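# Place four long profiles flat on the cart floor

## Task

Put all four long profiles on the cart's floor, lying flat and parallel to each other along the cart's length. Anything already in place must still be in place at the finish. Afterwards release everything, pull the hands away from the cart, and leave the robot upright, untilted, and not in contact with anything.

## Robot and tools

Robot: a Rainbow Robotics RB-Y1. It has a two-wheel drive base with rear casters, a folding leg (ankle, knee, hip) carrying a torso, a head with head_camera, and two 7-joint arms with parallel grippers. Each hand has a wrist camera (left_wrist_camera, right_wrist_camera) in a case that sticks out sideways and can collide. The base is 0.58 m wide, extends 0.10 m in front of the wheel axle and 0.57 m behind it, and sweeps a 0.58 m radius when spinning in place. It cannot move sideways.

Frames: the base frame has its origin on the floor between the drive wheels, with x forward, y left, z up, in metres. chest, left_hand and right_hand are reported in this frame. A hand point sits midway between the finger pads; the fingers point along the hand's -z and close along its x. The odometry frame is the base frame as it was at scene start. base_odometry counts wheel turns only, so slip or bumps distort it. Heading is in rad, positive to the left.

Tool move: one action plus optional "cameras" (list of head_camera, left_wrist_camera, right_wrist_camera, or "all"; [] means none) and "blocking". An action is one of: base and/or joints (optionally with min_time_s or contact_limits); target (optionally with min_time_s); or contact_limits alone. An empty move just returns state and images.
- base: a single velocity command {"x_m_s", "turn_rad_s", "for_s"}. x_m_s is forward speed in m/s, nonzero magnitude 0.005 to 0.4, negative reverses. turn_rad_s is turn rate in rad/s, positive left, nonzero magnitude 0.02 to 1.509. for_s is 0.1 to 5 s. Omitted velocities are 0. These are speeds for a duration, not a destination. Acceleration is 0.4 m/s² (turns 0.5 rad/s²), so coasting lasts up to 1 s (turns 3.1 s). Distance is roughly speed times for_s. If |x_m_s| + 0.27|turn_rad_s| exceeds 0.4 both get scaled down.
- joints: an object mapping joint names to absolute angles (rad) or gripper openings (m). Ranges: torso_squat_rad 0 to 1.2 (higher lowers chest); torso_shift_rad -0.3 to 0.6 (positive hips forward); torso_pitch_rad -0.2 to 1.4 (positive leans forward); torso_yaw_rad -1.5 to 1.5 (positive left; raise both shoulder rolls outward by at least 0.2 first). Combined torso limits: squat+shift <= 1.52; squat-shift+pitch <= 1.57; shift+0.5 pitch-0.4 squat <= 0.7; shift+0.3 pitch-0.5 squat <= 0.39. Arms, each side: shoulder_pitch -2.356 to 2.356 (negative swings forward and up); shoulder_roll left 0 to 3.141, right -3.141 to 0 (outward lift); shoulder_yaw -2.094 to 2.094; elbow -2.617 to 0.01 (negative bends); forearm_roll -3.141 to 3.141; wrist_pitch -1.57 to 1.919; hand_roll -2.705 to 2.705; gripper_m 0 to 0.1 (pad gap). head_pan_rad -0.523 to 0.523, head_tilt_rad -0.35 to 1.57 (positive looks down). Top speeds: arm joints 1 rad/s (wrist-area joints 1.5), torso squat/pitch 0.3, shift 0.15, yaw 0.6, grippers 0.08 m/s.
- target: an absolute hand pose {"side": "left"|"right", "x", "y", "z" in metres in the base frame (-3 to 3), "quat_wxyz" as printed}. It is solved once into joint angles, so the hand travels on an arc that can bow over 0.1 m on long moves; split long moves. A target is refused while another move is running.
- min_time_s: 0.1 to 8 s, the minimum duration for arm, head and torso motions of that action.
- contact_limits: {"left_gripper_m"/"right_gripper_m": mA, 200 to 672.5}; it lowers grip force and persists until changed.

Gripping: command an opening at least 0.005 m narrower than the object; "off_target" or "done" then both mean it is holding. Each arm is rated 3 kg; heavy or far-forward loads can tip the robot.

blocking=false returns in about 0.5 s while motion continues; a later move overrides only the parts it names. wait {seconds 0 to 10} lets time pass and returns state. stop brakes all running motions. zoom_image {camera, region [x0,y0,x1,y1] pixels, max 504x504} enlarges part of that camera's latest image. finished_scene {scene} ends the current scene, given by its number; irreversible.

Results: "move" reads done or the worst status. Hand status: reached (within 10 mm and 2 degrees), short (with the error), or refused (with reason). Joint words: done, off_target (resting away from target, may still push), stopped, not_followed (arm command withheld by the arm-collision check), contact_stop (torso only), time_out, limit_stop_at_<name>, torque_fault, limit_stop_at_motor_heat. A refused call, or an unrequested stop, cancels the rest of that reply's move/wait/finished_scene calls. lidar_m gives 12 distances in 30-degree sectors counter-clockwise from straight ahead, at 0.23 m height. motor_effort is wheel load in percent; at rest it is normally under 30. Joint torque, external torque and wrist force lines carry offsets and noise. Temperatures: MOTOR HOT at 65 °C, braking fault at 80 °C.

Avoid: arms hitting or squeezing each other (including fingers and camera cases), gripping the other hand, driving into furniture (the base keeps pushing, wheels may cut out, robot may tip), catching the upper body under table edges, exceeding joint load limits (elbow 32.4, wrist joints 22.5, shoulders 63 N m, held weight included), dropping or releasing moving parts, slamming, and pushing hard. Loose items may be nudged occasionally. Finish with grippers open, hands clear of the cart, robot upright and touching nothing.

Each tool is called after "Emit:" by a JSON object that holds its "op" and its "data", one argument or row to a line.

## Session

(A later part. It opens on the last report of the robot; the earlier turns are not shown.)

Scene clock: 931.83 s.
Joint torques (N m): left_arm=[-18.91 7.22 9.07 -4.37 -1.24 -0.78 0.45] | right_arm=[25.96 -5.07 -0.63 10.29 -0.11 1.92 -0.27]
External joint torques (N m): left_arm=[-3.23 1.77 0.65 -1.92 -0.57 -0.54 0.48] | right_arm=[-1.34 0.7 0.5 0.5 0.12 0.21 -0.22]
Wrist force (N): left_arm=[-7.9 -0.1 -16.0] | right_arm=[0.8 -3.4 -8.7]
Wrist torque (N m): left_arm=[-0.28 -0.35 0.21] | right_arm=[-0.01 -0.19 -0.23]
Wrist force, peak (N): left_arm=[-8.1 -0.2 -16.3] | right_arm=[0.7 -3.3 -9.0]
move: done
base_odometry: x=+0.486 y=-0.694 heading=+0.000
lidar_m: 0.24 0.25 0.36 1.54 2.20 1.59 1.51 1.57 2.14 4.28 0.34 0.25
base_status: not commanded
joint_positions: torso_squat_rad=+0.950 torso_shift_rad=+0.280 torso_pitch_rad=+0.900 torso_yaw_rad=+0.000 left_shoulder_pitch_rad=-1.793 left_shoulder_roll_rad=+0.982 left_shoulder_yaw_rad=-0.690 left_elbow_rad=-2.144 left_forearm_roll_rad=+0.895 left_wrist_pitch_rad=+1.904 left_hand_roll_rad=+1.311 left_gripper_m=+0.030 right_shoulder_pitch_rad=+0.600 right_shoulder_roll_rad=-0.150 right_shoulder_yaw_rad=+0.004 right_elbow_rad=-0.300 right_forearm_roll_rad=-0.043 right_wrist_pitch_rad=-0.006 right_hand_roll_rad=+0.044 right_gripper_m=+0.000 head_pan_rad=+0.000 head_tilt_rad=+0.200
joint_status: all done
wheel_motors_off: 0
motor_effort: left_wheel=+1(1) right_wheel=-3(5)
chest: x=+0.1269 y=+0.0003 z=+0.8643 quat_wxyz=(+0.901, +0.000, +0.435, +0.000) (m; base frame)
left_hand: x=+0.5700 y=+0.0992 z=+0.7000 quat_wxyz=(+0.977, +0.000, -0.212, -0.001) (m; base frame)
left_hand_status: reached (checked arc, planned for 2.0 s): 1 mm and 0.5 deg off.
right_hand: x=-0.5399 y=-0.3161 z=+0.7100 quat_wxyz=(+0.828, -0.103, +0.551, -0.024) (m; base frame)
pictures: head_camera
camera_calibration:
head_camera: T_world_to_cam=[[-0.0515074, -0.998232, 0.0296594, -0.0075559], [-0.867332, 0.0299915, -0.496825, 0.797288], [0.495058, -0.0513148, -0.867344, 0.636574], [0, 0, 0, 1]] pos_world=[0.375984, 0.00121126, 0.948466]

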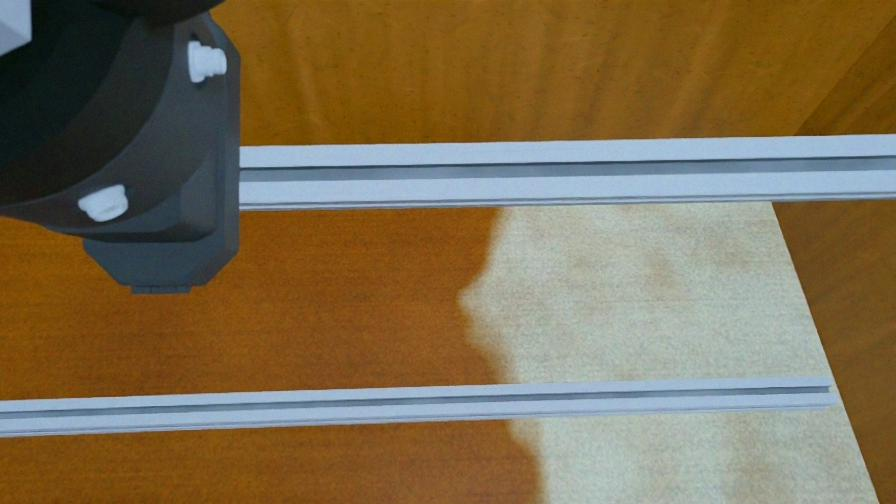

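Emit:
{"op": "move", "data": {
  "target": {"side": "left", "x": 0.52, "y": 0.1015, "z": 0.59, "quat_wxyz": [0.995, 0, -0.0998, 0]},
  "min_time_s": 2,
  "cameras": []
}}

Emit:
{"op": "move", "data": {
  "target": {"side": "left", "x": 0.4995, "y": 0.1015, "z": 0.45, "quat_wxyz": [1, 0, 0, 0]},
  "min_time_s": 2.5,
  "cameras": ["head_camera", "left_wrist_camera"]
}}

Scene clock: 941.17 s.
Joint torques (N m): left_arm=[-17.25 4.44 8.7 -5.22 -1.48 -0.41 0.08] | right_arm=[25.95 -5.18 -0.92 10.25 -0.09 1.74 -0.15]
External joint torques (N m): left_arm=[-2.89 -0.92 0.66 -1 -1.17 -0.28 0.08] | right_arm=[-1.34 0.6 0.21 0.46 0.15 0.03 -0.1]
Wrist force (N): left_arm=[-3.9 -0.1 -17.3] | right_arm=[0.7 -3.3 -8.6]
Wrist torque (N m): left_arm=[-0.26 -0.26 0.24] | right_arm=[-0.02 -0.22 -0.24]
Wrist force, peak (N): left_arm=[-5.0 -0.3 -17.7] | right_arm=[1.1 -3.4 -9.0]
move: done
base_odometry: x=+0.486 y=-0.694 heading=+0.000
lidar_m: 0.24 0.24 0.34 1.54 2.19 1.59 1.51 1.57 2.13 4.29 0.34 0.25
base_status: not commanded
joint_positions: torso_squat_rad=+0.950 torso_shift_rad=+0.280 torso_pitch_rad=+0.900 torso_yaw_rad=+0.000 left_shoulder_pitch_rad=-1.575 left_shoulder_roll_rad=+0.949 left_shoulder_yaw_rad=-0.782 left_elbow_rad=-2.080 left_forearm_roll_rad=+0.872 left_wrist_pitch_rad=+1.768 left_hand_roll_rad=+1.309 left_gripper_m=+0.030 right_shoulder_pitch_rad=+0.600 right_shoulder_roll_rad=-0.150 right_shoulder_yaw_rad=+0.004 right_elbow_rad=-0.300 right_forearm_roll_rad=-0.043 right_wrist_pitch_rad=-0.006 right_hand_roll_rad=+0.044 right_gripper_m=+0.000 head_pan_rad=+0.000 head_tilt_rad=+0.200
joint_status: all done
wheel_motors_off: 0
motor_effort: left_wheel=+1(1) right_wheel=-4(5)
chest: x=+0.1269 y=+0.0003 z=+0.8643 quat_wxyz=(+0.901, +0.000, +0.435, +0.000) (m; base frame)
left_hand: x=+0.5195 y=+0.1020 z=+0.5899 quat_wxyz=(+0.995, +0.001, -0.099, +0.000) (m; base frame)
left_hand_status: reached (checked arc, planned for 2.0 s): 1 mm and 0.1 deg off.
right_hand: x=-0.5399 y=-0.3161 z=+0.7100 quat_wxyz=(+0.828, -0.103, +0.551, -0.024) (m; base frame)
pictures: none
No camera images: "cameras" was empty.

Scene clock: 944.00 s.
Joint torques (N m): left_arm=[-17.14 3.65 7.85 -6.67 -0.57 0.01 -0.06] | right_arm=[25.86 -5.34 -0.61 10.23 -0.01 1.83 -0.13]
External joint torques (N m): left_arm=[-2.93 -1.05 0.8 -1.13 -0.6 0.06 -0.06] | right_arm=[-1.44 0.43 0.52 0.44 0.23 0.11 -0.08]
Wrist force (N): left_arm=[-1.1 0.1 -18.4] | right_arm=[0.7 -3.1 -8.6]
Wrist torque (N m): left_arm=[-0.51 -0.28 0.26] | right_arm=[-0.03 -0.22 -0.24]
Wrist force, peak (N): left_arm=[-1.5 -0.6 -18.7] | right_arm=[0.9 -3.4 -9.0]
move: done
base_odometry: x=+0.486 y=-0.694 heading=+0.000
lidar_m: 0.23 0.24 0.35 1.53 2.18 1.60 1.51 1.57 2.13 4.27 0.34 0.25
base_status: not commanded
joint_positions: torso_squat_rad=+0.950 torso_shift_rad=+0.280 torso_pitch_rad=+0.900 torso_yaw_rad=+0.000 left_shoulder_pitch_rad=-1.434 left_shoulder_roll_rad=+0.799 left_shoulder_yaw_rad=-0.890 left_elbow_rad=-1.657 left_forearm_roll_rad=+0.810 left_wrist_pitch_rad=+1.491 left_hand_roll_rad=+1.105 left_gripper_m=+0.030 right_shoulder_pitch_rad=+0.600 right_shoulder_roll_rad=-0.150 right_shoulder_yaw_rad=+0.004 right_elbow_rad=-0.300 right_forearm_roll_rad=-0.043 right_wrist_pitch_rad=-0.006 right_hand_roll_rad=+0.044 right_gripper_m=+0.000 head_pan_rad=+0.000 head_tilt_rad=+0.200
joint_status: all done
wheel_motors_off: 0
motor_effort: left_wheel=+1(2) right_wheel=-1(5)
chest: x=+0.1269 y=+0.0003 z=+0.8643 quat_wxyz=(+0.901, +0.000, +0.435, +0.000) (m; base frame)
left_hand: x=+0.4991 y=+0.1019 z=+0.4497 quat_wxyz=(+1.000, +0.000, +0.000, +0.000) (m; base frame)
left_hand_status: reached (checked arc, planned for 2.5 s): 1 mm and 0.1 deg off.
right_hand: x=-0.5399 y=-0.3161 z=+0.7100 quat_wxyz=(+0.828, -0.103, +0.551, -0.024) (m; base frame)
pictures: head_camera, left_wrist_camera
camera_calibration:
head_camera: T_world_to_cam=[[-0.0515074, -0.998232, 0.0296594, -0.0075559], [-0.867332, 0.0299915, -0.496825, 0.797288], [0.495058, -0.0513148, -0.867344, 0.636574], [0, 0, 0, 1]] pos_world=[0.375984, 0.00121126, 0.948466]
left_wrist_camera: T_world_to_cam=[[0.999206, 0.0211856, 0.0337394, -0.516708], [0.00260435, -0.879809, 0.47532, -0.0935366], [0.0397542, -0.474855, -0.879166, 0.50277], [0, 0, 0, 1]] pos_world=[0.496554, 0.167395, 0.503912]

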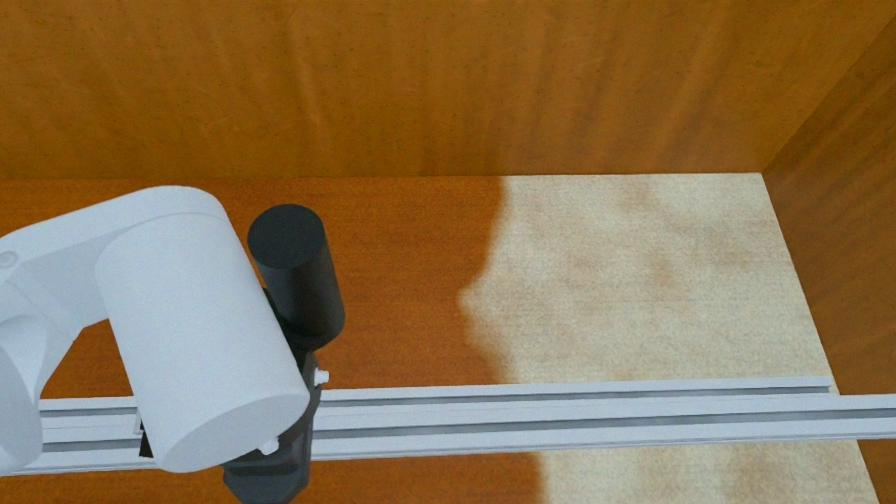

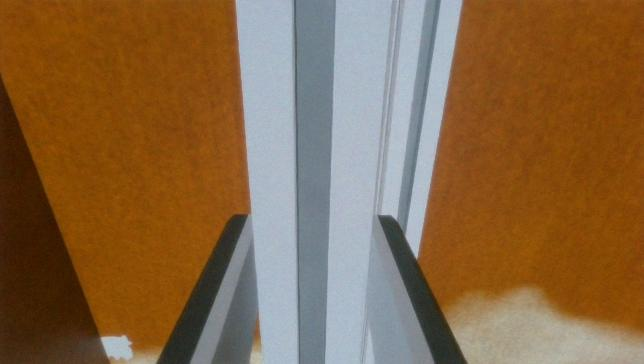

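Emit:
{"op": "move", "data": {
  "target": {"side": "left", "x": 0.5125, "y": 0.10, "z": 0.335, "quat_wxyz": [0.99985, 0.0175, 0, 0]},
  "min_time_s": 2.5,
  "cameras": ["head_camera", "left_wrist_camera"]
}}

Emit:
{"op": "zoom_image", "data": {
  "camera": "head_camera",
  "region": [500, 340, 896, 500]
}}

Scene clock: 967.03 s.
Joint torques (N m): left_arm=[-19.42 2.42 3.43 -6.26 -0.39 0.05 0.23] | right_arm=[26.15 -5.64 -0.37 10.52 -0.01 1.86 -0.19]
External joint torques (N m): left_arm=[-4.55 -0.65 -1.39 -1.22 -0.37 0.05 0.23] | right_arm=[-1.15 0.14 0.76 0.73 0.23 0.15 -0.14]
Wrist force (N): left_arm=[-0.7 -0.5 -18.2] | right_arm=[1.0 -3.3 -9.0]
Wrist torque (N m): left_arm=[-0.49 -0.24 0.26] | right_arm=[-0.01 -0.16 -0.24]
Wrist force, peak (N): left_arm=[-1.4 -0.4 -18.9] | right_arm=[0.9 -3.3 -9.1]
move: done
base_odometry: x=+0.486 y=-0.694 heading=+0.000
lidar_m: 0.23 0.25 0.36 1.53 2.18 1.60 1.50 1.57 2.14 4.29 0.35 0.25
base_status: not commanded
joint_positions: torso_squat_rad=+0.950 torso_shift_rad=+0.280 torso_pitch_rad=+0.900 torso_yaw_rad=+0.000 left_shoulder_pitch_rad=-1.439 left_shoulder_roll_rad=+0.541 left_shoulder_yaw_rad=-0.951 left_elbow_rad=-1.053 left_forearm_roll_rad=+0.701 left_wrist_pitch_rad=+1.167 left_hand_roll_rad=+0.901 left_gripper_m=+0.030 right_shoulder_pitch_rad=+0.600 right_shoulder_roll_rad=-0.150 right_shoulder_yaw_rad=+0.004 right_elbow_rad=-0.300 right_forearm_roll_rad=-0.043 right_wrist_pitch_rad=-0.006 right_hand_roll_rad=+0.044 right_gripper_m=+0.000 head_pan_rad=+0.000 head_tilt_rad=+0.200
joint_status: all done
wheel_motors_off: 0
motor_effort: left_wheel=+0(1) right_wheel=-3(5)
chest: x=+0.1269 y=+0.0003 z=+0.8643 quat_wxyz=(+0.901, +0.000, +0.435, +0.000) (m; base frame)
left_hand: x=+0.5116 y=+0.1005 z=+0.3350 quat_wxyz=(+1.000, +0.017, -0.001, +0.000) (m; base frame)
left_hand_status: reached (checked arc, planned for 2.5 s): 1 mm and 0.1 deg off.
right_hand: x=-0.5399 y=-0.3161 z=+0.7100 quat_wxyz=(+0.828, -0.103, +0.551, -0.024) (m; base frame)
pictures: head_camera, left_wrist_camera
camera_calibration:
head_camera: T_world_to_cam=[[-0.0515074, -0.998232, 0.0296594, -0.0075559], [-0.867332, 0.0299915, -0.496825, 0.797288], [0.495058, -0.0513148, -0.867344, 0.636574], [0, 0, 0, 1]] pos_world=[0.375984, 0.00121126, 0.948466]
left_wrist_camera: T_world_to_cam=[[0.99913, 0.0203819, 0.0363759, -0.525989], [0.00207241, -0.895585, 0.444886, -0.0281127], [0.0416454, -0.444423, -0.894848, 0.401918], [0, 0, 0, 1]] pos_world=[0.508852, 0.164165, 0.391296]

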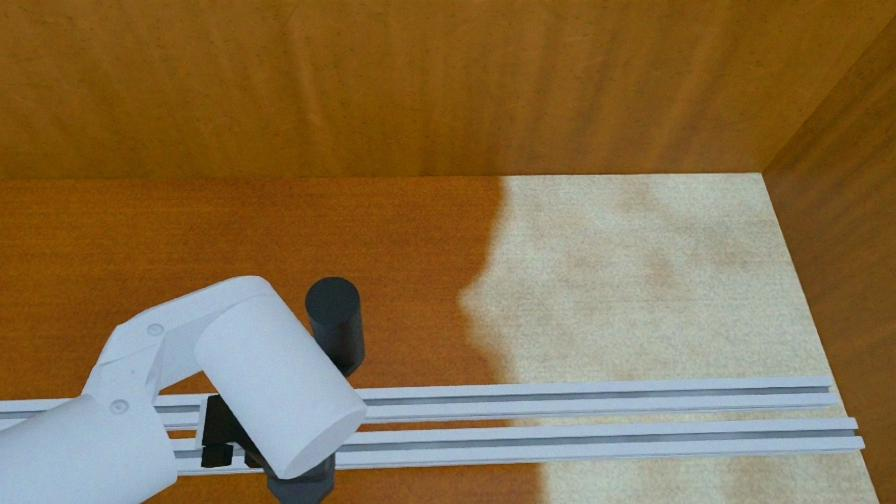

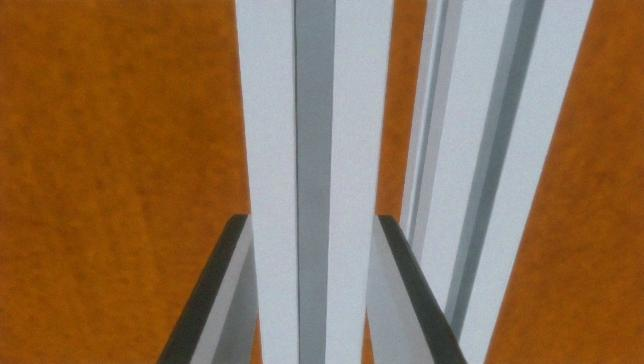

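Scaled by 1.273 from the camera's 896x504 image, which has a finer 1280x720 frame.

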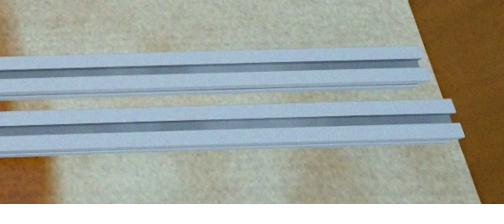

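Emit:
{"op": "move", "data": {
  "target": {"side": "left", "x": 0.5095, "y": 0.10, "z": 0.317, "quat_wxyz": [0.99985, 0.0175, 0, 0]},
  "min_time_s": 1.5,
  "cameras": ["left_wrist_camera"]
}}

Scene clock: 980.27 s.
Joint torques (N m): left_arm=[-12.65 0.29 2.01 -2.7 -1.55 -4.36 -0.44] | right_arm=[25.99 -5.7 -0.64 10.22 0 1.83 -0.23]
External joint torques (N m): left_arm=[2.23 -2.46 -2.28 2.1 -1.53 -4.33 -0.44] | right_arm=[-1.3 0.06 0.49 0.43 0.23 0.11 -0.18]
Wrist force (N): left_arm=[-14.5 6.8 28.1] | right_arm=[1.0 -3.1 -8.7]
Wrist torque (N m): left_arm=[-0.01 0.31 0.77] | right_arm=[-0.04 -0.18 -0.25]
Wrist force, peak (N): left_arm=[-17.9 20.2 41.9] | right_arm=[0.7 -3.4 -9.1]
move: done
base_odometry: x=+0.486 y=-0.694 heading=+0.000
lidar_m: 0.23 0.25 0.36 1.53 2.19 1.59 1.51 1.57 2.14 4.28 0.34 0.24
base_status: not commanded
joint_positions: torso_squat_rad=+0.950 torso_shift_rad=+0.280 torso_pitch_rad=+0.899 torso_yaw_rad=+0.000 left_shoulder_pitch_rad=-1.444 left_shoulder_roll_rad=+0.491 left_shoulder_yaw_rad=-0.955 left_elbow_rad=-0.937 left_forearm_roll_rad=+0.698 left_wrist_pitch_rad=+1.102 left_hand_roll_rad=+0.863 left_gripper_m=+0.030 right_shoulder_pitch_rad=+0.600 right_shoulder_roll_rad=-0.150 right_shoulder_yaw_rad=+0.004 right_elbow_rad=-0.300 right_forearm_roll_rad=-0.043 right_wrist_pitch_rad=-0.006 right_hand_roll_rad=+0.044 right_gripper_m=+0.000 head_pan_rad=+0.000 head_tilt_rad=+0.200
joint_status: all done
wheel_motors_off: 0
motor_effort: left_wheel=+10(10) right_wheel=-5(5)
chest: x=+0.1265 y=+0.0003 z=+0.8645 quat_wxyz=(+0.901, +0.000, +0.434, +0.000) (m; base frame)
left_hand: x=+0.5097 y=+0.1005 z=+0.3181 quat_wxyz=(+1.000, +0.018, -0.001, +0.000) (m; base frame)
left_hand_status: reached (checked arc, planned for 1.5 s): 1 mm and 0.1 deg off.
right_hand: x=-0.5401 y=-0.3162 z=+0.7095 quat_wxyz=(+0.828, -0.103, +0.550, -0.024) (m; base frame)
pictures: left_wrist_camera
camera_calibration:
left_wrist_camera: T_world_to_cam=[[0.999114, 0.0204465, 0.0367904, -0.523633], [0.00196854, -0.895825, 0.444402, -0.020318], [0.0420442, -0.443936, -0.895072, 0.386676], [0, 0, 0, 1]] pos_world=[0.506951, 0.164164, 0.374397]

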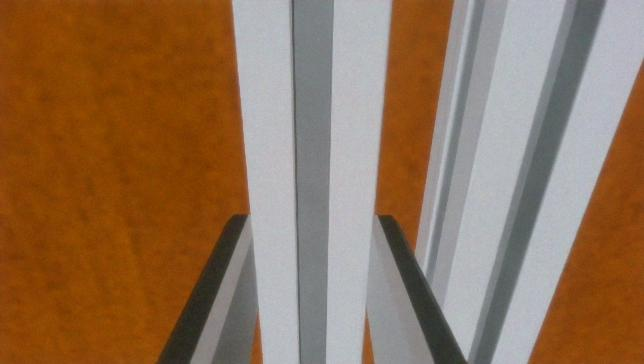

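Emit:
{"op": "move", "data": {
  "target": {"side": "left", "x": 0.5095, "y": 0.10, "z": 0.321, "quat_wxyz": [0.99985, 0.0175, 0, 0]},
  "min_time_s": 1,
  "cameras": []
}}

Scene clock: 986.47 s.
Joint torques (N m): left_arm=[-17.04 4.1 5.77 -6.56 0.36 0.42 0.52] | right_arm=[25.47 -5.84 -0.91 10.51 -0.02 1.83 -0.38]
External joint torques (N m): left_arm=[-2.19 1.35 1.4 -1.72 0.38 0.42 0.52] | right_arm=[-1.82 -0.07 0.22 0.72 0.21 0.12 -0.33]
Wrist force (N): left_arm=[-1.5 -0.4 -17.7] | right_arm=[1.0 -3.1 -8.8]
Wrist torque (N m): left_arm=[-0.19 -0.32 0.25] | right_arm=[-0.04 -0.16 -0.23]
Wrist force, peak (N): left_arm=[-14.2 7.0 29.6] | right_arm=[1.0 -3.1 -9.2]
move: done
base_odometry: x=+0.486 y=-0.694 heading=+0.000
lidar_m: 0.24 0.25 0.35 1.53 2.19 1.59 1.52 1.57 2.13 4.29 0.34 0.25
base_status: not commanded
joint_positions: torso_squat_rad=+0.950 torso_shift_rad=+0.280 torso_pitch_rad=+0.899 torso_yaw_rad=+0.000 left_shoulder_pitch_rad=-1.442 left_shoulder_roll_rad=+0.498 left_shoulder_yaw_rad=-0.955 left_elbow_rad=-0.956 left_forearm_roll_rad=+0.699 left_wrist_pitch_rad=+1.114 left_hand_roll_rad=+0.868 left_gripper_m=+0.030 right_shoulder_pitch_rad=+0.600 right_shoulder_roll_rad=-0.150 right_shoulder_yaw_rad=+0.004 right_elbow_rad=-0.300 right_forearm_roll_rad=-0.043 right_wrist_pitch_rad=-0.006 right_hand_roll_rad=+0.044 right_gripper_m=+0.000 head_pan_rad=+0.000 head_tilt_rad=+0.200
joint_status: all done
wheel_motors_off: 0
motor_effort: left_wheel=+8(10) right_wheel=-4(6)
chest: x=+0.1268 y=+0.0003 z=+0.8643 quat_wxyz=(+0.901, +0.000, +0.435, +0.000) (m; base frame)
left_hand: x=+0.5090 y=+0.0999 z=+0.3202 quat_wxyz=(+1.000, +0.018, +0.001, +0.000) (m; base frame)
left_hand_status: reached (checked arc, planned for 1.0 s): 1 mm and 0.1 deg off.
right_hand: x=-0.5400 y=-0.3161 z=+0.7098 quat_wxyz=(+0.828, -0.103, +0.551, -0.024) (m; base frame)
pictures: none
No camera images: "cameras" was empty.

Emit:
{"op": "move", "data": {
  "target": {"side": "left", "x": 0.5095, "y": 0.10, "z": 0.3192, "quat_wxyz": [0.99985, 0.0175, 0, 0]},
  "min_time_s": 1,
  "cameras": []
}}

Emit:
{"op": "move", "data": {
  "joints": {"left_gripper_m": 0.038},
  "cameras": ["head_camera", "left_wrist_camera"]
}}

Scene clock: 992.27 s.
Joint torques (N m): left_arm=[-17.09 0.6 3.92 -5.31 -0.59 -0.99 -0.19] | right_arm=[26.23 -6 -1.01 10.44 0 1.85 -0.33]
External joint torques (N m): left_arm=[-2.24 -2.16 -0.42 -0.49 -0.58 -0.99 -0.19] | right_arm=[-1.06 -0.22 0.12 0.65 0.24 0.14 -0.28]
Wrist force (N): left_arm=[-4.4 1.9 -7.1] | right_arm=[0.8 -3.3 -8.6]
Wrist torque (N m): left_arm=[-0.06 -0.30 0.33] | right_arm=[-0.03 -0.19 -0.24]
Wrist force, peak (N): left_arm=[-1.9 -0.6 -19.0] | right_arm=[0.9 -3.3 -9.1]
move: done
base_odometry: x=+0.486 y=-0.694 heading=+0.000
lidar_m: 0.23 0.25 0.35 1.54 2.19 1.60 1.51 1.58 2.13 4.28 0.34 0.24
base_status: not commanded
joint_positions: torso_squat_rad=+0.950 torso_shift_rad=+0.280 torso_pitch_rad=+0.899 torso_yaw_rad=+0.000 left_shoulder_pitch_rad=-1.442 left_shoulder_roll_rad=+0.496 left_shoulder_yaw_rad=-0.955 left_elbow_rad=-0.948 left_forearm_roll_rad=+0.699 left_wrist_pitch_rad=+1.109 left_hand_roll_rad=+0.866 left_gripper_m=+0.030 right_shoulder_pitch_rad=+0.600 right_shoulder_roll_rad=-0.150 right_shoulder_yaw_rad=+0.004 right_elbow_rad=-0.300 right_forearm_roll_rad=-0.043 right_wrist_pitch_rad=-0.006 right_hand_roll_rad=+0.044 right_gripper_m=+0.000 head_pan_rad=+0.000 head_tilt_rad=+0.200
joint_status: all done
wheel_motors_off: 0
motor_effort: left_wheel=+8(10) right_wheel=-2(5)
chest: x=+0.1268 y=+0.0003 z=+0.8643 quat_wxyz=(+0.901, +0.000, +0.435, +0.000) (m; base frame)
left_hand: x=+0.5092 y=+0.1005 z=+0.3190 quat_wxyz=(+1.000, +0.018, +0.000, +0.000) (m; base frame)
left_hand_status: reached (checked arc, planned for 1.0 s): 1 mm and 0.1 deg off.
right_hand: x=-0.5400 y=-0.3161 z=+0.7098 quat_wxyz=(+0.828, -0.103, +0.551, -0.024) (m; base frame)
pictures: none
No camera images: "cameras" was empty.

Scene clock: 992.80 s.
Joint torques (N m): left_arm=[-17.03 1.07 4.11 -5.29 -0.5 0.01 -0.03] | right_arm=[25.61 -5.88 -0.77 10.48 -0.03 1.83 -0.31]
External joint torques (N m): left_arm=[-2.17 -1.68 -0.22 -0.46 -0.49 0.01 -0.03] | right_arm=[-1.68 -0.11 0.36 0.69 0.21 0.12 -0.26]
Wrist force (N): left_arm=[-1.5 -0.4 -9.3] | right_arm=[0.9 -3.2 -8.8]
Wrist torque (N m): left_arm=[-0.28 -0.29 0.27] | right_arm=[-0.02 -0.19 -0.25]
Wrist force, peak (N): left_arm=[-4.6 0.9 -8.9] | right_arm=[0.9 -3.4 -9.1]
move: done
base_odometry: x=+0.486 y=-0.694 heading=+0.000
lidar_m: 0.23 0.26 0.36 1.53 2.19 1.60 1.51 1.57 2.12 4.28 0.34 0.25
base_status: not commanded
joint_positions: torso_squat_rad=+0.950 torso_shift_rad=+0.280 torso_pitch_rad=+0.899 torso_yaw_rad=+0.000 left_shoulder_pitch_rad=-1.442 left_shoulder_roll_rad=+0.496 left_shoulder_yaw_rad=-0.955 left_elbow_rad=-0.948 left_forearm_roll_rad=+0.699 left_wrist_pitch_rad=+1.109 left_hand_roll_rad=+0.866 left_gripper_m=+0.038 right_shoulder_pitch_rad=+0.600 right_shoulder_roll_rad=-0.150 right_shoulder_yaw_rad=+0.004 right_elbow_rad=-0.300 right_forearm_roll_rad=-0.043 right_wrist_pitch_rad=-0.006 right_hand_roll_rad=+0.044 right_gripper_m=+0.000 head_pan_rad=+0.000 head_tilt_rad=+0.200
joint_status: all done
wheel_motors_off: 0
motor_effort: left_wheel=+7(8) right_wheel=-2(4)
chest: x=+0.1268 y=+0.0003 z=+0.8643 quat_wxyz=(+0.901, +0.000, +0.435, +0.000) (m; base frame)
left_hand: x=+0.5093 y=+0.1003 z=+0.3191 quat_wxyz=(+1.000, +0.018, +0.000, +0.000) (m; base frame)
right_hand: x=-0.5400 y=-0.3161 z=+0.7098 quat_wxyz=(+0.828, -0.103, +0.551, -0.024) (m; base frame)
pictures: head_camera, left_wrist_camera
camera_calibration:
head_camera: T_world_to_cam=[[-0.0514704, -0.998237, 0.029555, -0.00748715], [-0.867155, 0.0299929, -0.497135, 0.797441], [0.495372, -0.0512165, -0.86717, 0.636563], [0, 0, 0, 1]] pos_world=[0.375783, 0.00121108, 0.948665]
left_wrist_camera: T_world_to_cam=[[0.999199, 0.0199053, 0.0347208, -0.522646], [0.00240138, -0.8958, 0.44445, -0.0211835], [0.0399498, -0.444011, -0.89513, 0.388591], [0, 0, 0, 1]] pos_world=[0.506754, 0.163966, 0.375401]

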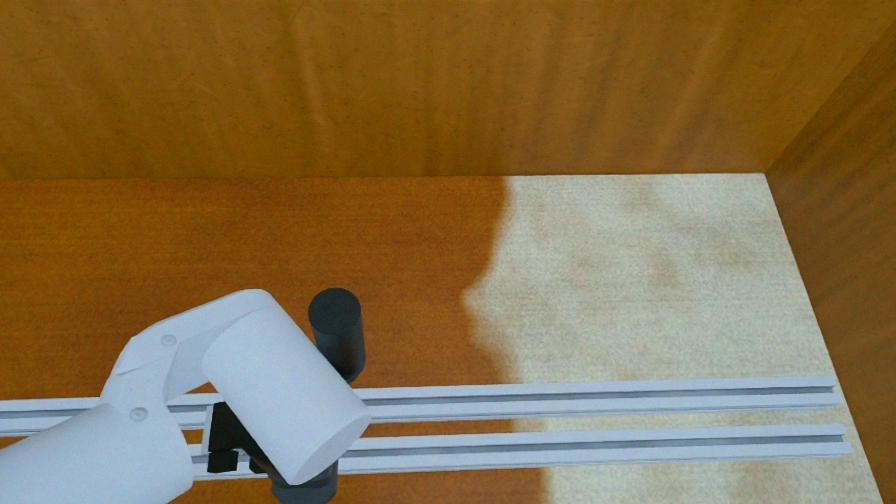

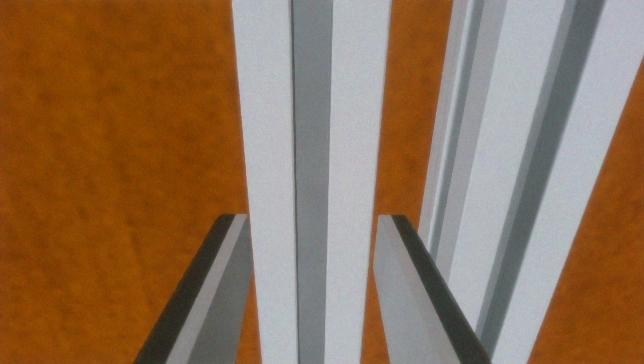

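Emit:
{"op": "move", "data": {
  "target": {"side": "left", "x": 0.5093, "y": 0.1003, "z": 0.365, "quat_wxyz": [0.99985, 0.0175, 0, 0]},
  "min_time_s": 1.5,
  "cameras": ["left_wrist_camera"]
}}

Emit:
{"op": "move", "data": {
  "target": {"side": "left", "x": 0.515, "y": 0.1, "z": 0.50, "quat_wxyz": [1, 0, 0, 0]},
  "min_time_s": 1.5,
  "cameras": ["head_camera", "left_wrist_camera"]
}}

Scene clock: 999.90 s.
Joint torques (N m): left_arm=[-14.89 4.18 5.7 -5.92 0.38 0.32 0.61] | right_arm=[26.07 -5.69 -0.82 10.52 0 1.99 -0.13]
External joint torques (N m): left_arm=[-0.08 0.7 0.15 -0.61 0.38 0.31 0.61] | right_arm=[-1.22 0.09 0.31 0.73 0.24 0.28 -0.08]
Wrist force (N): left_arm=[-1.3 -0.1 -9.2] | right_arm=[0.8 -3.3 -8.8]
Wrist torque (N m): left_arm=[-0.32 -0.29 0.23] | right_arm=[-0.01 -0.18 -0.23]
Wrist force, peak (N): left_arm=[-1.6 -0.4 -9.4] | right_arm=[0.9 -3.4 -9.0]
move: done
base_odometry: x=+0.486 y=-0.694 heading=+0.000
lidar_m: 0.24 0.25 0.35 1.53 2.19 1.60 1.51 1.57 2.12 4.28 0.34 0.24
base_status: not commanded
joint_positions: torso_squat_rad=+0.950 torso_shift_rad=+0.280 torso_pitch_rad=+0.899 torso_yaw_rad=+0.000 left_shoulder_pitch_rad=-1.437 left_shoulder_roll_rad=+0.610 left_shoulder_yaw_rad=-0.945 left_elbow_rad=-1.223 left_forearm_roll_rad=+0.718 left_wrist_pitch_rad=+1.275 left_hand_roll_rad=+0.958 left_gripper_m=+0.038 right_shoulder_pitch_rad=+0.600 right_shoulder_roll_rad=-0.150 right_shoulder_yaw_rad=+0.004 right_elbow_rad=-0.300 right_forearm_roll_rad=-0.043 right_wrist_pitch_rad=-0.006 right_hand_roll_rad=+0.044 right_gripper_m=+0.000 head_pan_rad=+0.000 head_tilt_rad=+0.200
joint_status: all done
wheel_motors_off: 0
motor_effort: left_wheel=+8(8) right_wheel=-2(5)
chest: x=+0.1268 y=+0.0003 z=+0.8643 quat_wxyz=(+0.901, +0.000, +0.435, +0.000) (m; base frame)
left_hand: x=+0.5093 y=+0.1002 z=+0.3641 quat_wxyz=(+1.000, +0.019, +0.003, -0.001) (m; base frame)
left_hand_status: reached (checked arc, planned for 1.5 s): 1 mm and 0.4 deg off.
right_hand: x=-0.5400 y=-0.3161 z=+0.7098 quat_wxyz=(+0.828, -0.103, +0.551, -0.024) (m; base frame)
pictures: left_wrist_camera
camera_calibration:
left_wrist_camera: T_world_to_cam=[[0.999447, 0.0177718, 0.0281111, -0.521618], [0.00351355, -0.896945, 0.442128, -0.0409497], [0.0330715, -0.441785, -0.896511, 0.432625], [0, 0, 0, 1]] pos_world=[0.507166, 0.163668, 0.420622]

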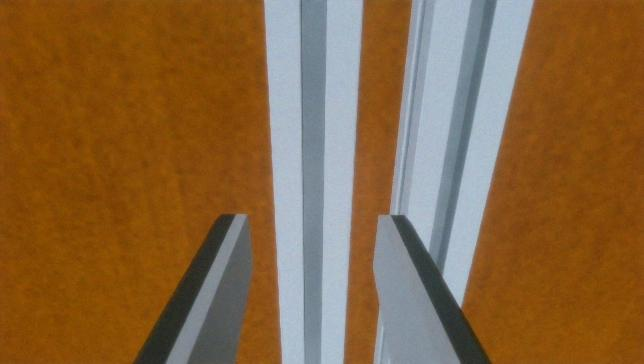

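Scene clock: 1001.73 s.
Joint torques (N m): left_arm=[-16.12 5.97 7.33 -5.61 0.2 0.09 0.4] | right_arm=[25.32 -6.15 -0.78 10.3 -0.07 1.85 -0.45]
External joint torques (N m): left_arm=[-1 0.89 -0.27 -0.41 0.16 0.14 0.4] | right_arm=[-1.98 -0.38 0.34 0.51 0.16 0.13 -0.4]
Wrist force (N): left_arm=[-1.0 0.1 -8.3] | right_arm=[1.0 -3.3 -8.9]
Wrist torque (N m): left_arm=[-0.35 -0.28 0.34] | right_arm=[-0.01 -0.17 -0.24]
Wrist force, peak (N): left_arm=[-1.8 -0.4 -9.7] | right_arm=[0.9 -3.3 -9.0]
move: done
base_odometry: x=+0.486 y=-0.694 heading=+0.000
lidar_m: 0.24 0.25 0.36 1.53 2.19 1.60 1.51 1.57 2.13 4.29 0.35 0.25
base_status: not commanded
joint_positions: torso_squat_rad=+0.950 torso_shift_rad=+0.280 torso_pitch_rad=+0.899 torso_yaw_rad=+0.000 left_shoulder_pitch_rad=-1.508 left_shoulder_roll_rad=+0.832 left_shoulder_yaw_rad=-0.830 left_elbow_rad=-1.729 left_forearm_roll_rad=+0.892 left_wrist_pitch_rad=+1.612 left_hand_roll_rad=+1.117 left_gripper_m=+0.038 right_shoulder_pitch_rad=+0.600 right_shoulder_roll_rad=-0.150 right_shoulder_yaw_rad=+0.004 right_elbow_rad=-0.300 right_forearm_roll_rad=-0.043 right_wrist_pitch_rad=-0.006 right_hand_roll_rad=+0.044 right_gripper_m=+0.000 head_pan_rad=+0.000 head_tilt_rad=+0.200
joint_status: all done
wheel_motors_off: 0
motor_effort: left_wheel=+7(8) right_wheel=-2(6)
chest: x=+0.1268 y=+0.0003 z=+0.8643 quat_wxyz=(+0.901, +0.000, +0.435, +0.000) (m; base frame)
left_hand: x=+0.5149 y=+0.1000 z=+0.4998 quat_wxyz=(+1.000, +0.000, +0.000, +0.000) (m; base frame)
left_hand_status: reached (checked arc, planned for 1.5 s): 0 mm and 0.0 deg off.
right_hand: x=-0.5400 y=-0.3161 z=+0.7098 quat_wxyz=(+0.828, -0.103, +0.551, -0.024) (m; base frame)
pictures: head_camera, left_wrist_camera
camera_calibration:
head_camera: T_world_to_cam=[[-0.0514704, -0.998237, 0.029555, -0.00748715], [-0.867155, 0.0299929, -0.497135, 0.797441], [0.495372, -0.0512165, -0.86717, 0.636563], [0, 0, 0, 1]] pos_world=[0.375783, 0.00121108, 0.948665]
left_wrist_camera: T_world_to_cam=[[0.999216, 0.0204877, 0.0338753, -0.534109], [0.00190823, -0.879607, 0.475697, -0.118899], [0.0395429, -0.475259, -0.878957, 0.545257], [0, 0, 0, 1]] pos_world=[0.512356, 0.165497, 0.55391]

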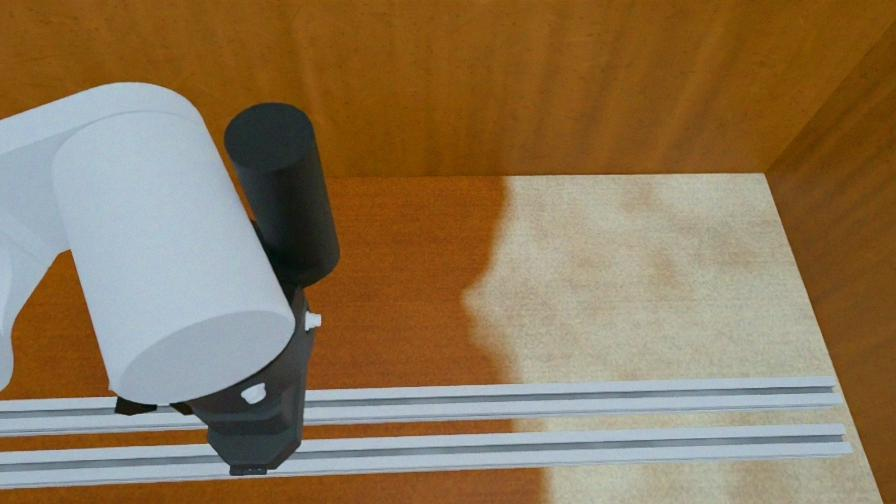

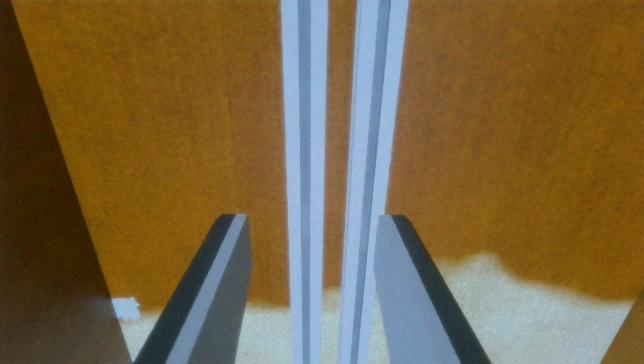

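Emit:
{"op": "move", "data": {
  "target": {"side": "left", "x": 0.56, "y": 0.1, "z": 0.66, "quat_wxyz": [0.982, 0, -0.19, 0]},
  "min_time_s": 1.5,
  "cameras": []
}}

Emit:
{"op": "move", "data": {
  "target": {"side": "left", "x": 0.63, "y": 0.1, "z": 0.8, "quat_wxyz": [0.94, 0, -0.342, 0]},
  "min_time_s": 1.5,
  "cameras": []
}}

Emit:
{"op": "move", "data": {
  "base": {"x_m_s": -0.25, "for_s": 2.2},
  "cameras": []
}}

Emit:
{"op": "move", "data": {
  "base": {"turn_rad_s": 0.6, "for_s": 2.62},
  "joints": {"torso_squat_rad": 1.05, "torso_shift_rad": 0.1, "torso_pitch_rad": 0.5, "left_shoulder_pitch_rad": -0.33, "left_shoulder_roll_rad": 0.45, "left_shoulder_yaw_rad": -0.5, "left_elbow_rad": -1.6, "left_forearm_roll_rad": 0.0, "left_wrist_pitch_rad": -0.35, "left_hand_roll_rad": -1.3, "head_pan_rad": 0.1, "head_tilt_rad": 0.5, "left_gripper_m": 0.05},
  "min_time_s": 3.5,
  "cameras": ["head_camera"]
}}

Scene clock: 1013.57 s.
Joint torques (N m): left_arm=[-16.19 6.36 8.52 -3.5 -1.06 -0.11 0.46] | right_arm=[26.14 -5.47 -0.96 10.35 -0.12 1.76 -0.27]
External joint torques (N m): left_arm=[-0.94 0.89 0.15 -0.32 -0.46 0.1 0.48] | right_arm=[-1.15 0.3 0.17 0.56 0.12 0.04 -0.22]
Wrist force (N): left_arm=[-3.9 -0.1 -8.2] | right_arm=[0.9 -3.3 -8.7]
Wrist torque (N m): left_arm=[-0.30 -0.45 0.24] | right_arm=[-0.03 -0.19 -0.24]
Wrist force, peak (N): left_arm=[-1.5 -0.3 -9.1] | right_arm=[0.9 -3.3 -9.2]
move: done
base_odometry: x=+0.486 y=-0.694 heading=+0.000
lidar_m: 0.24 0.25 0.35 1.54 2.19 1.59 1.51 1.57 2.14 4.29 0.33 0.25
base_status: not commanded
joint_positions: torso_squat_rad=+0.950 torso_shift_rad=+0.280 torso_pitch_rad=+0.899 torso_yaw_rad=+0.000 left_shoulder_pitch_rad=-1.702 left_shoulder_roll_rad=+0.972 left_shoulder_yaw_rad=-0.725 left_elbow_rad=-2.134 left_forearm_roll_rad=+0.843 left_wrist_pitch_rad=+1.845 left_hand_roll_rad=+1.310 left_gripper_m=+0.038 right_shoulder_pitch_rad=+0.600 right_shoulder_roll_rad=-0.150 right_shoulder_yaw_rad=+0.004 right_elbow_rad=-0.300 right_forearm_roll_rad=-0.043 right_wrist_pitch_rad=-0.006 right_hand_roll_rad=+0.044 right_gripper_m=+0.000 head_pan_rad=+0.000 head_tilt_rad=+0.200
joint_status: all done
wheel_motors_off: 0
motor_effort: left_wheel=+5(7) right_wheel=-3(5)
chest: x=+0.1268 y=+0.0003 z=+0.8643 quat_wxyz=(+0.901, +0.000, +0.435, +0.000) (m; base frame)
left_hand: x=+0.5599 y=+0.0999 z=+0.6598 quat_wxyz=(+0.982, +0.000, -0.190, +0.000) (m; base frame)
left_hand_status: reached (checked arc, planned for 1.5 s): 0 mm and 0.0 deg off.
right_hand: x=-0.5400 y=-0.3161 z=+0.7098 quat_wxyz=(+0.828, -0.103, +0.551, -0.024) (m; base frame)
pictures: none
No camera images: "cameras" was empty.

Scene clock: 1015.40 s.
Joint torques (N m): left_arm=[-17.87 6.16 8.78 -1.52 -1.78 -0.26 -0.22] | right_arm=[25.49 -5.86 -0.39 10.51 -0.11 1.85 -0.39]
External joint torques (N m): left_arm=[-0.97 0.75 0.17 -0.17 -0.75 0.2 -0.18] | right_arm=[-1.8 -0.08 0.74 0.72 0.13 0.13 -0.34]
Wrist force (N): left_arm=[-5.4 0.2 -6.9] | right_arm=[0.8 -3.3 -8.8]
Wrist torque (N m): left_arm=[-0.33 -0.50 0.32] | right_arm=[0.01 -0.18 -0.24]
Wrist force, peak (N): left_arm=[-5.0 0.0 -7.6] | right_arm=[0.9 -3.1 -9.2]
move: done
base_odometry: x=+0.486 y=-0.694 heading=+0.000
lidar_m: 0.23 0.25 0.36 1.52 2.19 1.59 1.51 1.57 2.13 4.29 0.33 0.25
base_status: not commanded
joint_positions: torso_squat_rad=+0.950 torso_shift_rad=+0.280 torso_pitch_rad=+0.899 torso_yaw_rad=+0.000 left_shoulder_pitch_rad=-1.982 left_shoulder_roll_rad=+0.998 left_shoulder_yaw_rad=-0.645 left_elbow_rad=-2.084 left_forearm_roll_rad=+0.790 left_wrist_pitch_rad=+1.916 left_hand_roll_rad=+1.204 left_gripper_m=+0.038 right_shoulder_pitch_rad=+0.600 right_shoulder_roll_rad=-0.150 right_shoulder_yaw_rad=+0.004 right_elbow_rad=-0.300 right_forearm_roll_rad=-0.043 right_wrist_pitch_rad=-0.006 right_hand_roll_rad=+0.044 right_gripper_m=+0.000 head_pan_rad=+0.000 head_tilt_rad=+0.200
joint_status: all done
wheel_motors_off: 0
motor_effort: left_wheel=+6(7) right_wheel=-4(5)
chest: x=+0.1268 y=+0.0003 z=+0.8643 quat_wxyz=(+0.901, +0.000, +0.435, +0.000) (m; base frame)
left_hand: x=+0.6299 y=+0.0999 z=+0.7998 quat_wxyz=(+0.940, +0.000, -0.342, +0.000) (m; base frame)
left_hand_status: reached (checked arc, planned for 1.5 s): 0 mm and 0.0 deg off.
right_hand: x=-0.5400 y=-0.3161 z=+0.7098 quat_wxyz=(+0.828, -0.103, +0.551, -0.024) (m; base frame)
pictures: none
No camera images: "cameras" was empty.

Scene clock: 1018.97 s.
Joint torques (N m): left_arm=[-17.02 6.08 8.44 -1.24 -1.45 -0.44 -0.07] | right_arm=[25.47 -5.46 -0.49 10.41 -0.14 1.85 -0.12]
External joint torques (N m): left_arm=[-0.12 0.67 -0.17 0.12 -0.42 0.02 -0.04] | right_arm=[-1.83 0.32 0.64 0.62 0.1 0.14 -0.07]
Wrist force (N): left_arm=[-5.5 -0.4 -7.0] | right_arm=[0.9 -3.2 -8.6]
Wrist torque (N m): left_arm=[-0.24 -0.51 0.30] | right_arm=[-0.03 -0.18 -0.24]
Wrist force, peak (N): left_arm=[-6.0 0.4 -7.0] | right_arm=[0.8 -3.1 -9.3]
move: done
base_odometry: x=-0.064 y=-0.693 heading=+0.000
lidar_m: 0.79 0.83 1.54 3.90 1.40 1.02 0.95 0.99 1.36 3.69 2.30 0.82
base_status: done (sent for 2.2 of 2.2 s)
joint_positions: torso_squat_rad=+0.950 torso_shift_rad=+0.280 torso_pitch_rad=+0.899 torso_yaw_rad=+0.000 left_shoulder_pitch_rad=-1.982 left_shoulder_roll_rad=+0.998 left_shoulder_yaw_rad=-0.645 left_elbow_rad=-2.084 left_forearm_roll_rad=+0.790 left_wrist_pitch_rad=+1.916 left_hand_roll_rad=+1.204 left_gripper_m=+0.038 right_shoulder_pitch_rad=+0.600 right_shoulder_roll_rad=-0.150 right_shoulder_yaw_rad=+0.004 right_elbow_rad=-0.300 right_forearm_roll_rad=-0.043 right_wrist_pitch_rad=-0.006 right_hand_roll_rad=+0.044 right_gripper_m=+0.000 head_pan_rad=+0.000 head_tilt_rad=+0.200
joint_status: not commanded
wheel_motors_off: 0
motor_effort: left_wheel=+8(31) right_wheel=-3(27)
chest: x=+0.1268 y=+0.0003 z=+0.8643 quat_wxyz=(+0.901, +0.000, +0.435, +0.000) (m; base frame)
left_hand: x=+0.6299 y=+0.0999 z=+0.7998 quat_wxyz=(+0.940, +0.000, -0.342, +0.000) (m; base frame)
right_hand: x=-0.5400 y=-0.3161 z=+0.7098 quat_wxyz=(+0.828, -0.103, +0.551, -0.024) (m; base frame)
pictures: none
No camera images: "cameras" was empty.

Scene clock: 1023.13 s.
Joint torques (N m): left_arm=[-6.63 -0.03 3.65 -9.08 0.03 -1.99 0.13] | right_arm=[21.47 -6.76 -0.49 8.39 -0.03 1.32 -0.29]
External joint torques (N m): left_arm=[-0.64 -1.9 0.74 -0.26 -0.23 -0.2 0.12] | right_arm=[-1.35 -0.44 0.63 0.48 0.15 0.06 -0.26]
Wrist force (N): left_arm=[-0.8 -5.9 -2.7] | right_arm=[-0.5 -3.3 -10.8]
Wrist torque (N m): left_arm=[0.01 -0.22 0.24] | right_arm=[-0.01 -0.23 -0.23]
Wrist force, peak (N): left_arm=[-5.5 -0.7 -7.2] | right_arm=[-0.7 -3.5 -11.1]
move: done
base_odometry: x=-0.064 y=-0.694 heading=+1.580
lidar_m: 3.66 1.36 1.01 0.98 1.02 1.39 3.85 2.26 0.82 0.79 0.83 1.55
base_status: done (sent for 2.63 of 2.63 s)
joint_positions: torso_squat_rad=+1.050 torso_shift_rad=+0.100 torso_pitch_rad=+0.500 torso_yaw_rad=+0.000 left_shoulder_pitch_rad=-0.330 left_shoulder_roll_rad=+0.450 left_shoulder_yaw_rad=-0.500 left_elbow_rad=-1.600 left_forearm_roll_rad=+0.000 left_wrist_pitch_rad=-0.350 left_hand_roll_rad=-1.300 left_gripper_m=+0.050 right_shoulder_pitch_rad=+0.600 right_shoulder_roll_rad=-0.150 right_shoulder_yaw_rad=+0.004 right_elbow_rad=-0.300 right_forearm_roll_rad=-0.043 right_wrist_pitch_rad=-0.006 right_hand_roll_rad=+0.044 right_gripper_m=+0.000 head_pan_rad=+0.100 head_tilt_rad=+0.500
joint_status: all done
wheel_motors_off: 0
motor_effort: left_wheel=+3(39) right_wheel=+15(41)
chest: x=-0.0448 y=+0.0003 z=+0.8986 quat_wxyz=(+0.969, +0.000, +0.248, +0.000) (m; base frame)
left_hand: x=+0.3541 y=+0.0435 z=+0.5990 quat_wxyz=(+0.301, +0.294, -0.646, -0.638) (m; base frame)
right_hand: x=-0.5991 y=-0.3162 z=+0.4972 quat_wxyz=(+0.921, -0.096, +0.376, -0.044) (m; base frame)
pictures: head_camera
camera_calibration:
head_camera: T_world_to_cam=[[0.0333798, -0.999167, -0.0234953, 0.0285514], [-0.814543, -0.0135746, -0.579944, 0.73104], [0.579142, 0.0384963, -0.814317, 0.766466], [0, 0, 0, 1]] pos_world=[0.150618, 0.00894511, 1.04878]

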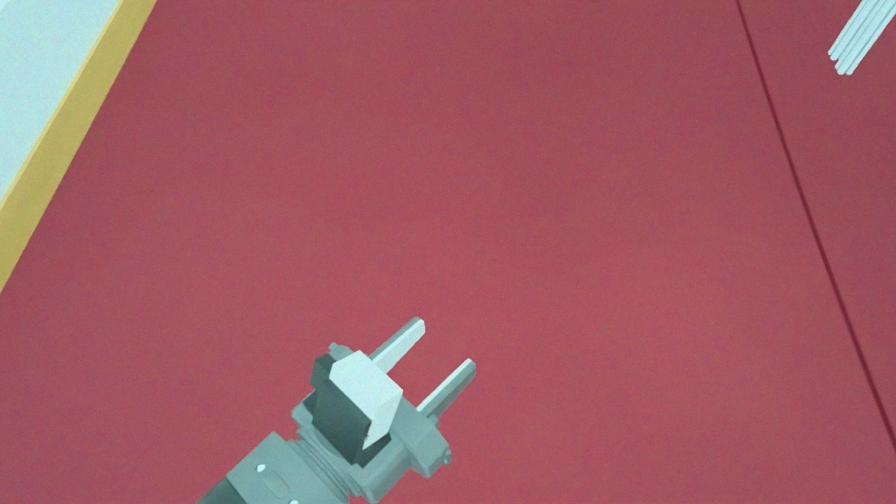

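Emit:
{"op": "move", "data": {
  "base": {"x_m_s": 0.3, "for_s": 2.58},
  "cameras": []
}}

Emit:
{"op": "move", "data": {
  "base": {"turn_rad_s": -0.5, "for_s": 1.76},
  "cameras": []
}}

Emit:
{"op": "move", "data": {
  "base": {"x_m_s": 0.25, "for_s": 2.8},
  "cameras": ["head_camera", "left_wrist_camera"]
}}

Emit:
{"op": "zoom_image", "data": {
  "camera": "left_wrist_camera",
  "region": [120, 60, 522, 364]
}}

Scene clock: 1031.83 s.
Joint torques (N m): left_arm=[-6.03 1.12 3.02 -8.75 -0.06 -1.91 0.11] | right_arm=[21.95 -6.59 -0.58 8.3 0.05 1.22 -0.29]
External joint torques (N m): left_arm=[-0.02 -0.75 0.1 0.07 -0.31 -0.12 0.1] | right_arm=[-0.86 -0.27 0.54 0.39 0.23 -0.04 -0.25]
Wrist force (N): left_arm=[-0.8 -5.5 -2.4] | right_arm=[-0.5 -3.2 -10.7]
Wrist torque (N m): left_arm=[-0.02 -0.22 0.22] | right_arm=[-0.02 -0.22 -0.23]
Wrist force, peak (N): left_arm=[-1.1 -6.1 -3.3] | right_arm=[-0.6 -3.3 -11.3]
move: done
base_odometry: x=-0.071 y=+0.076 heading=+1.580
lidar_m: 3.65 1.36 1.01 0.97 1.02 1.38 3.83 1.12 0.85 0.82 1.11 1.58
base_status: done (sent for 2.57 of 2.57 s)
joint_positions: torso_squat_rad=+1.050 torso_shift_rad=+0.100 torso_pitch_rad=+0.500 torso_yaw_rad=+0.000 left_shoulder_pitch_rad=-0.330 left_shoulder_roll_rad=+0.450 left_shoulder_yaw_rad=-0.500 left_elbow_rad=-1.600 left_forearm_roll_rad=+0.000 left_wrist_pitch_rad=-0.350 left_hand_roll_rad=-1.300 left_gripper_m=+0.050 right_shoulder_pitch_rad=+0.600 right_shoulder_roll_rad=-0.150 right_shoulder_yaw_rad=+0.004 right_elbow_rad=-0.300 right_forearm_roll_rad=-0.043 right_wrist_pitch_rad=-0.006 right_hand_roll_rad=+0.044 right_gripper_m=+0.000 head_pan_rad=+0.100 head_tilt_rad=+0.500
joint_status: not commanded
wheel_motors_off: 0
motor_effort: left_wheel=+7(40) right_wheel=-10(51)
chest: x=-0.0448 y=+0.0003 z=+0.8986 quat_wxyz=(+0.969, +0.000, +0.247, +0.000) (m; base frame)
left_hand: x=+0.3542 y=+0.0435 z=+0.5992 quat_wxyz=(+0.301, +0.294, -0.646, -0.637) (m; base frame)
right_hand: x=-0.5991 y=-0.3162 z=+0.4971 quat_wxyz=(+0.921, -0.096, +0.376, -0.044) (m; base frame)
pictures: none
No camera images: "cameras" was empty.

Scene clock: 1034.93 s.
Joint torques (N m): left_arm=[-5.93 0.38 3.03 -8.89 -0.07 -1.96 -0.02] | right_arm=[22.05 -6.08 -0.89 8.43 -0.19 1.31 -0.42]
External joint torques (N m): left_arm=[0.07 -1.49 0.12 -0.08 -0.32 -0.17 -0.03] | right_arm=[-0.76 0.23 0.23 0.52 -0.01 0.05 -0.39]
Wrist force (N): left_arm=[-1.0 -5.9 -2.8] | right_arm=[-0.5 -3.2 -10.5]
Wrist torque (N m): left_arm=[0.03 -0.23 0.25] | right_arm=[-0.03 -0.21 -0.24]
Wrist force, peak (N): left_arm=[-0.4 -6.2 -3.1] | right_arm=[-0.8 -3.2 -11.3]
move: done
base_odometry: x=-0.071 y=+0.076 heading=+0.698
lidar_m: 1.12 2.80 2.34 1.20 0.98 0.98 1.07 1.66 3.90 0.99 0.82 0.82
base_status: done (sent for 1.77 of 1.77 s)
joint_positions: torso_squat_rad=+1.050 torso_shift_rad=+0.100 torso_pitch_rad=+0.500 torso_yaw_rad=+0.000 left_shoulder_pitch_rad=-0.330 left_shoulder_roll_rad=+0.450 left_shoulder_yaw_rad=-0.500 left_elbow_rad=-1.600 left_forearm_roll_rad=+0.000 left_wrist_pitch_rad=-0.350 left_hand_roll_rad=-1.300 left_gripper_m=+0.050 right_shoulder_pitch_rad=+0.600 right_shoulder_roll_rad=-0.150 right_shoulder_yaw_rad=+0.004 right_elbow_rad=-0.300 right_forearm_roll_rad=-0.043 right_wrist_pitch_rad=-0.006 right_hand_roll_rad=+0.044 right_gripper_m=+0.000 head_pan_rad=+0.100 head_tilt_rad=+0.500
joint_status: not commanded
wheel_motors_off: 0
motor_effort: left_wheel=+15(32) right_wheel=+2(44)
chest: x=-0.0448 y=+0.0003 z=+0.8986 quat_wxyz=(+0.969, +0.000, +0.247, +0.000) (m; base frame)
left_hand: x=+0.3542 y=+0.0435 z=+0.5992 quat_wxyz=(+0.301, +0.294, -0.646, -0.637) (m; base frame)
right_hand: x=-0.5991 y=-0.3162 z=+0.4971 quat_wxyz=(+0.921, -0.096, +0.376, -0.044) (m; base frame)
pictures: none
No camera images: "cameras" was empty.

Scene clock: 1038.90 s.
Joint torques (N m): left_arm=[-5.54 0.98 2.62 -9.42 -0.09 -2.12 0.2] | right_arm=[21.77 -6.26 -0.51 8.41 0.12 1.33 -0.2]
External joint torques (N m): left_arm=[0.46 -0.89 -0.3 -0.6 -0.35 -0.32 0.18] | right_arm=[-1.05 0.05 0.61 0.49 0.31 0.07 -0.16]
Wrist force (N): left_arm=[-1.3 -5.9 -2.7] | right_arm=[-0.7 -3.2 -10.7]
Wrist torque (N m): left_arm=[0.03 -0.26 0.25] | right_arm=[-0.03 -0.25 -0.24]
Wrist force, peak (N): left_arm=[-1.2 -6.3 -2.8] | right_arm=[-0.8 -3.2 -11.5]
move: done
base_odometry: x=+0.465 y=+0.526 heading=+0.697
lidar_m: 0.46 0.89 3.64 1.86 1.53 1.51 1.66 2.60 0.67 0.56 0.54 0.46
base_status: done (sent for 2.8 of 2.8 s)
joint_positions: torso_squat_rad=+1.050 torso_shift_rad=+0.100 torso_pitch_rad=+0.500 torso_yaw_rad=+0.000 left_shoulder_pitch_rad=-0.330 left_shoulder_roll_rad=+0.450 left_shoulder_yaw_rad=-0.500 left_elbow_rad=-1.600 left_forearm_roll_rad=+0.000 left_wrist_pitch_rad=-0.350 left_hand_roll_rad=-1.300 left_gripper_m=+0.050 right_shoulder_pitch_rad=+0.600 right_shoulder_roll_rad=-0.150 right_shoulder_yaw_rad=+0.004 right_elbow_rad=-0.300 right_forearm_roll_rad=-0.043 right_wrist_pitch_rad=-0.006 right_hand_roll_rad=+0.044 right_gripper_m=+0.000 head_pan_rad=+0.100 head_tilt_rad=+0.500
joint_status: not commanded
wheel_motors_off: 0
motor_effort: left_wheel=-10(51) right_wheel=+6(42)
chest: x=-0.0448 y=+0.0003 z=+0.8986 quat_wxyz=(+0.969, +0.000, +0.247, +0.000) (m; base frame)
left_hand: x=+0.3542 y=+0.0435 z=+0.5992 quat_wxyz=(+0.301, +0.294, -0.646, -0.637) (m; base frame)
right_hand: x=-0.5991 y=-0.3162 z=+0.4970 quat_wxyz=(+0.921, -0.096, +0.376, -0.044) (m; base frame)
pictures: head_camera, left_wrist_camera
camera_calibration:
head_camera: T_world_to_cam=[[0.0333865, -0.999166, -0.0234892, 0.0285474], [-0.814462, -0.0135782, -0.580058, 0.731065], [0.579255, 0.0384971, -0.814237, 0.766422], [0, 0, 0, 1]] pos_world=[0.150518, 0.0089451, 1.04878]
left_wrist_camera: T_world_to_cam=[[-0.671931, -0.739856, 0.0334962, 0.249399], [-0.367382, 0.2937, -0.88248, 0.678143], [0.64307, -0.605272, -0.469155, 0.158518], [0, 0, 0, 1]] pos_world=[0.314778, 0.0812958, 0.664463]

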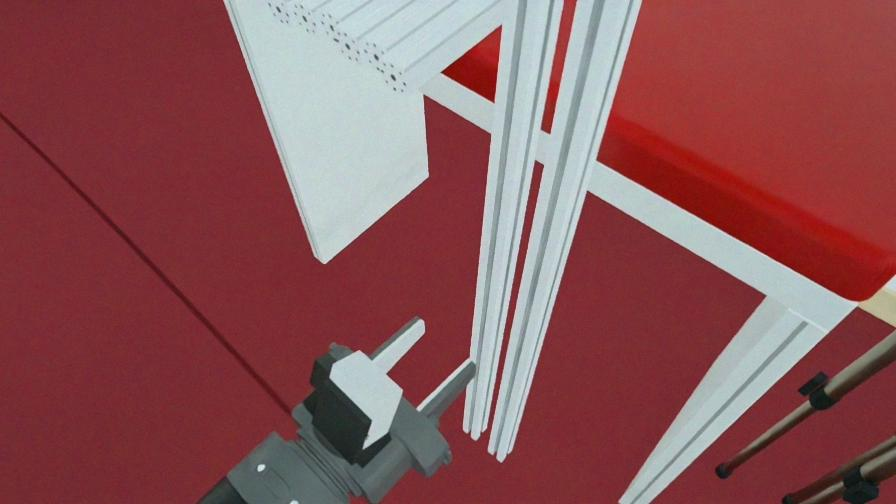

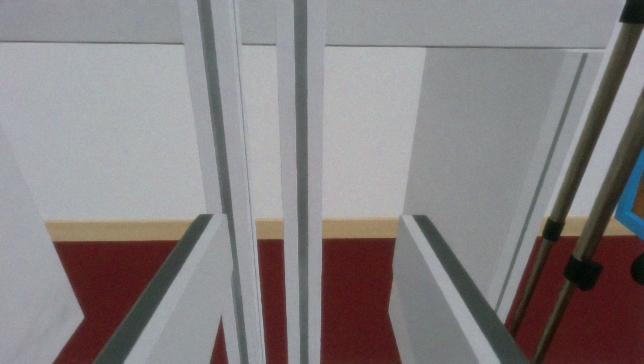

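Scaled by 1.254 from the camera's 644x364 image, which has a finer 920x520 frame.

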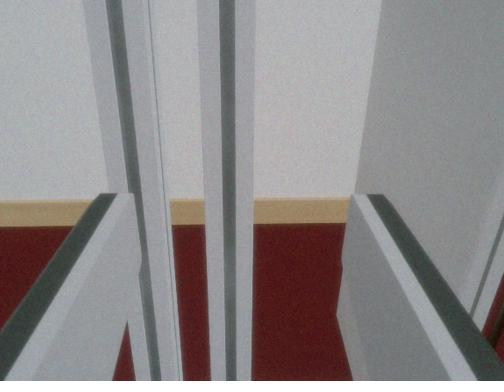

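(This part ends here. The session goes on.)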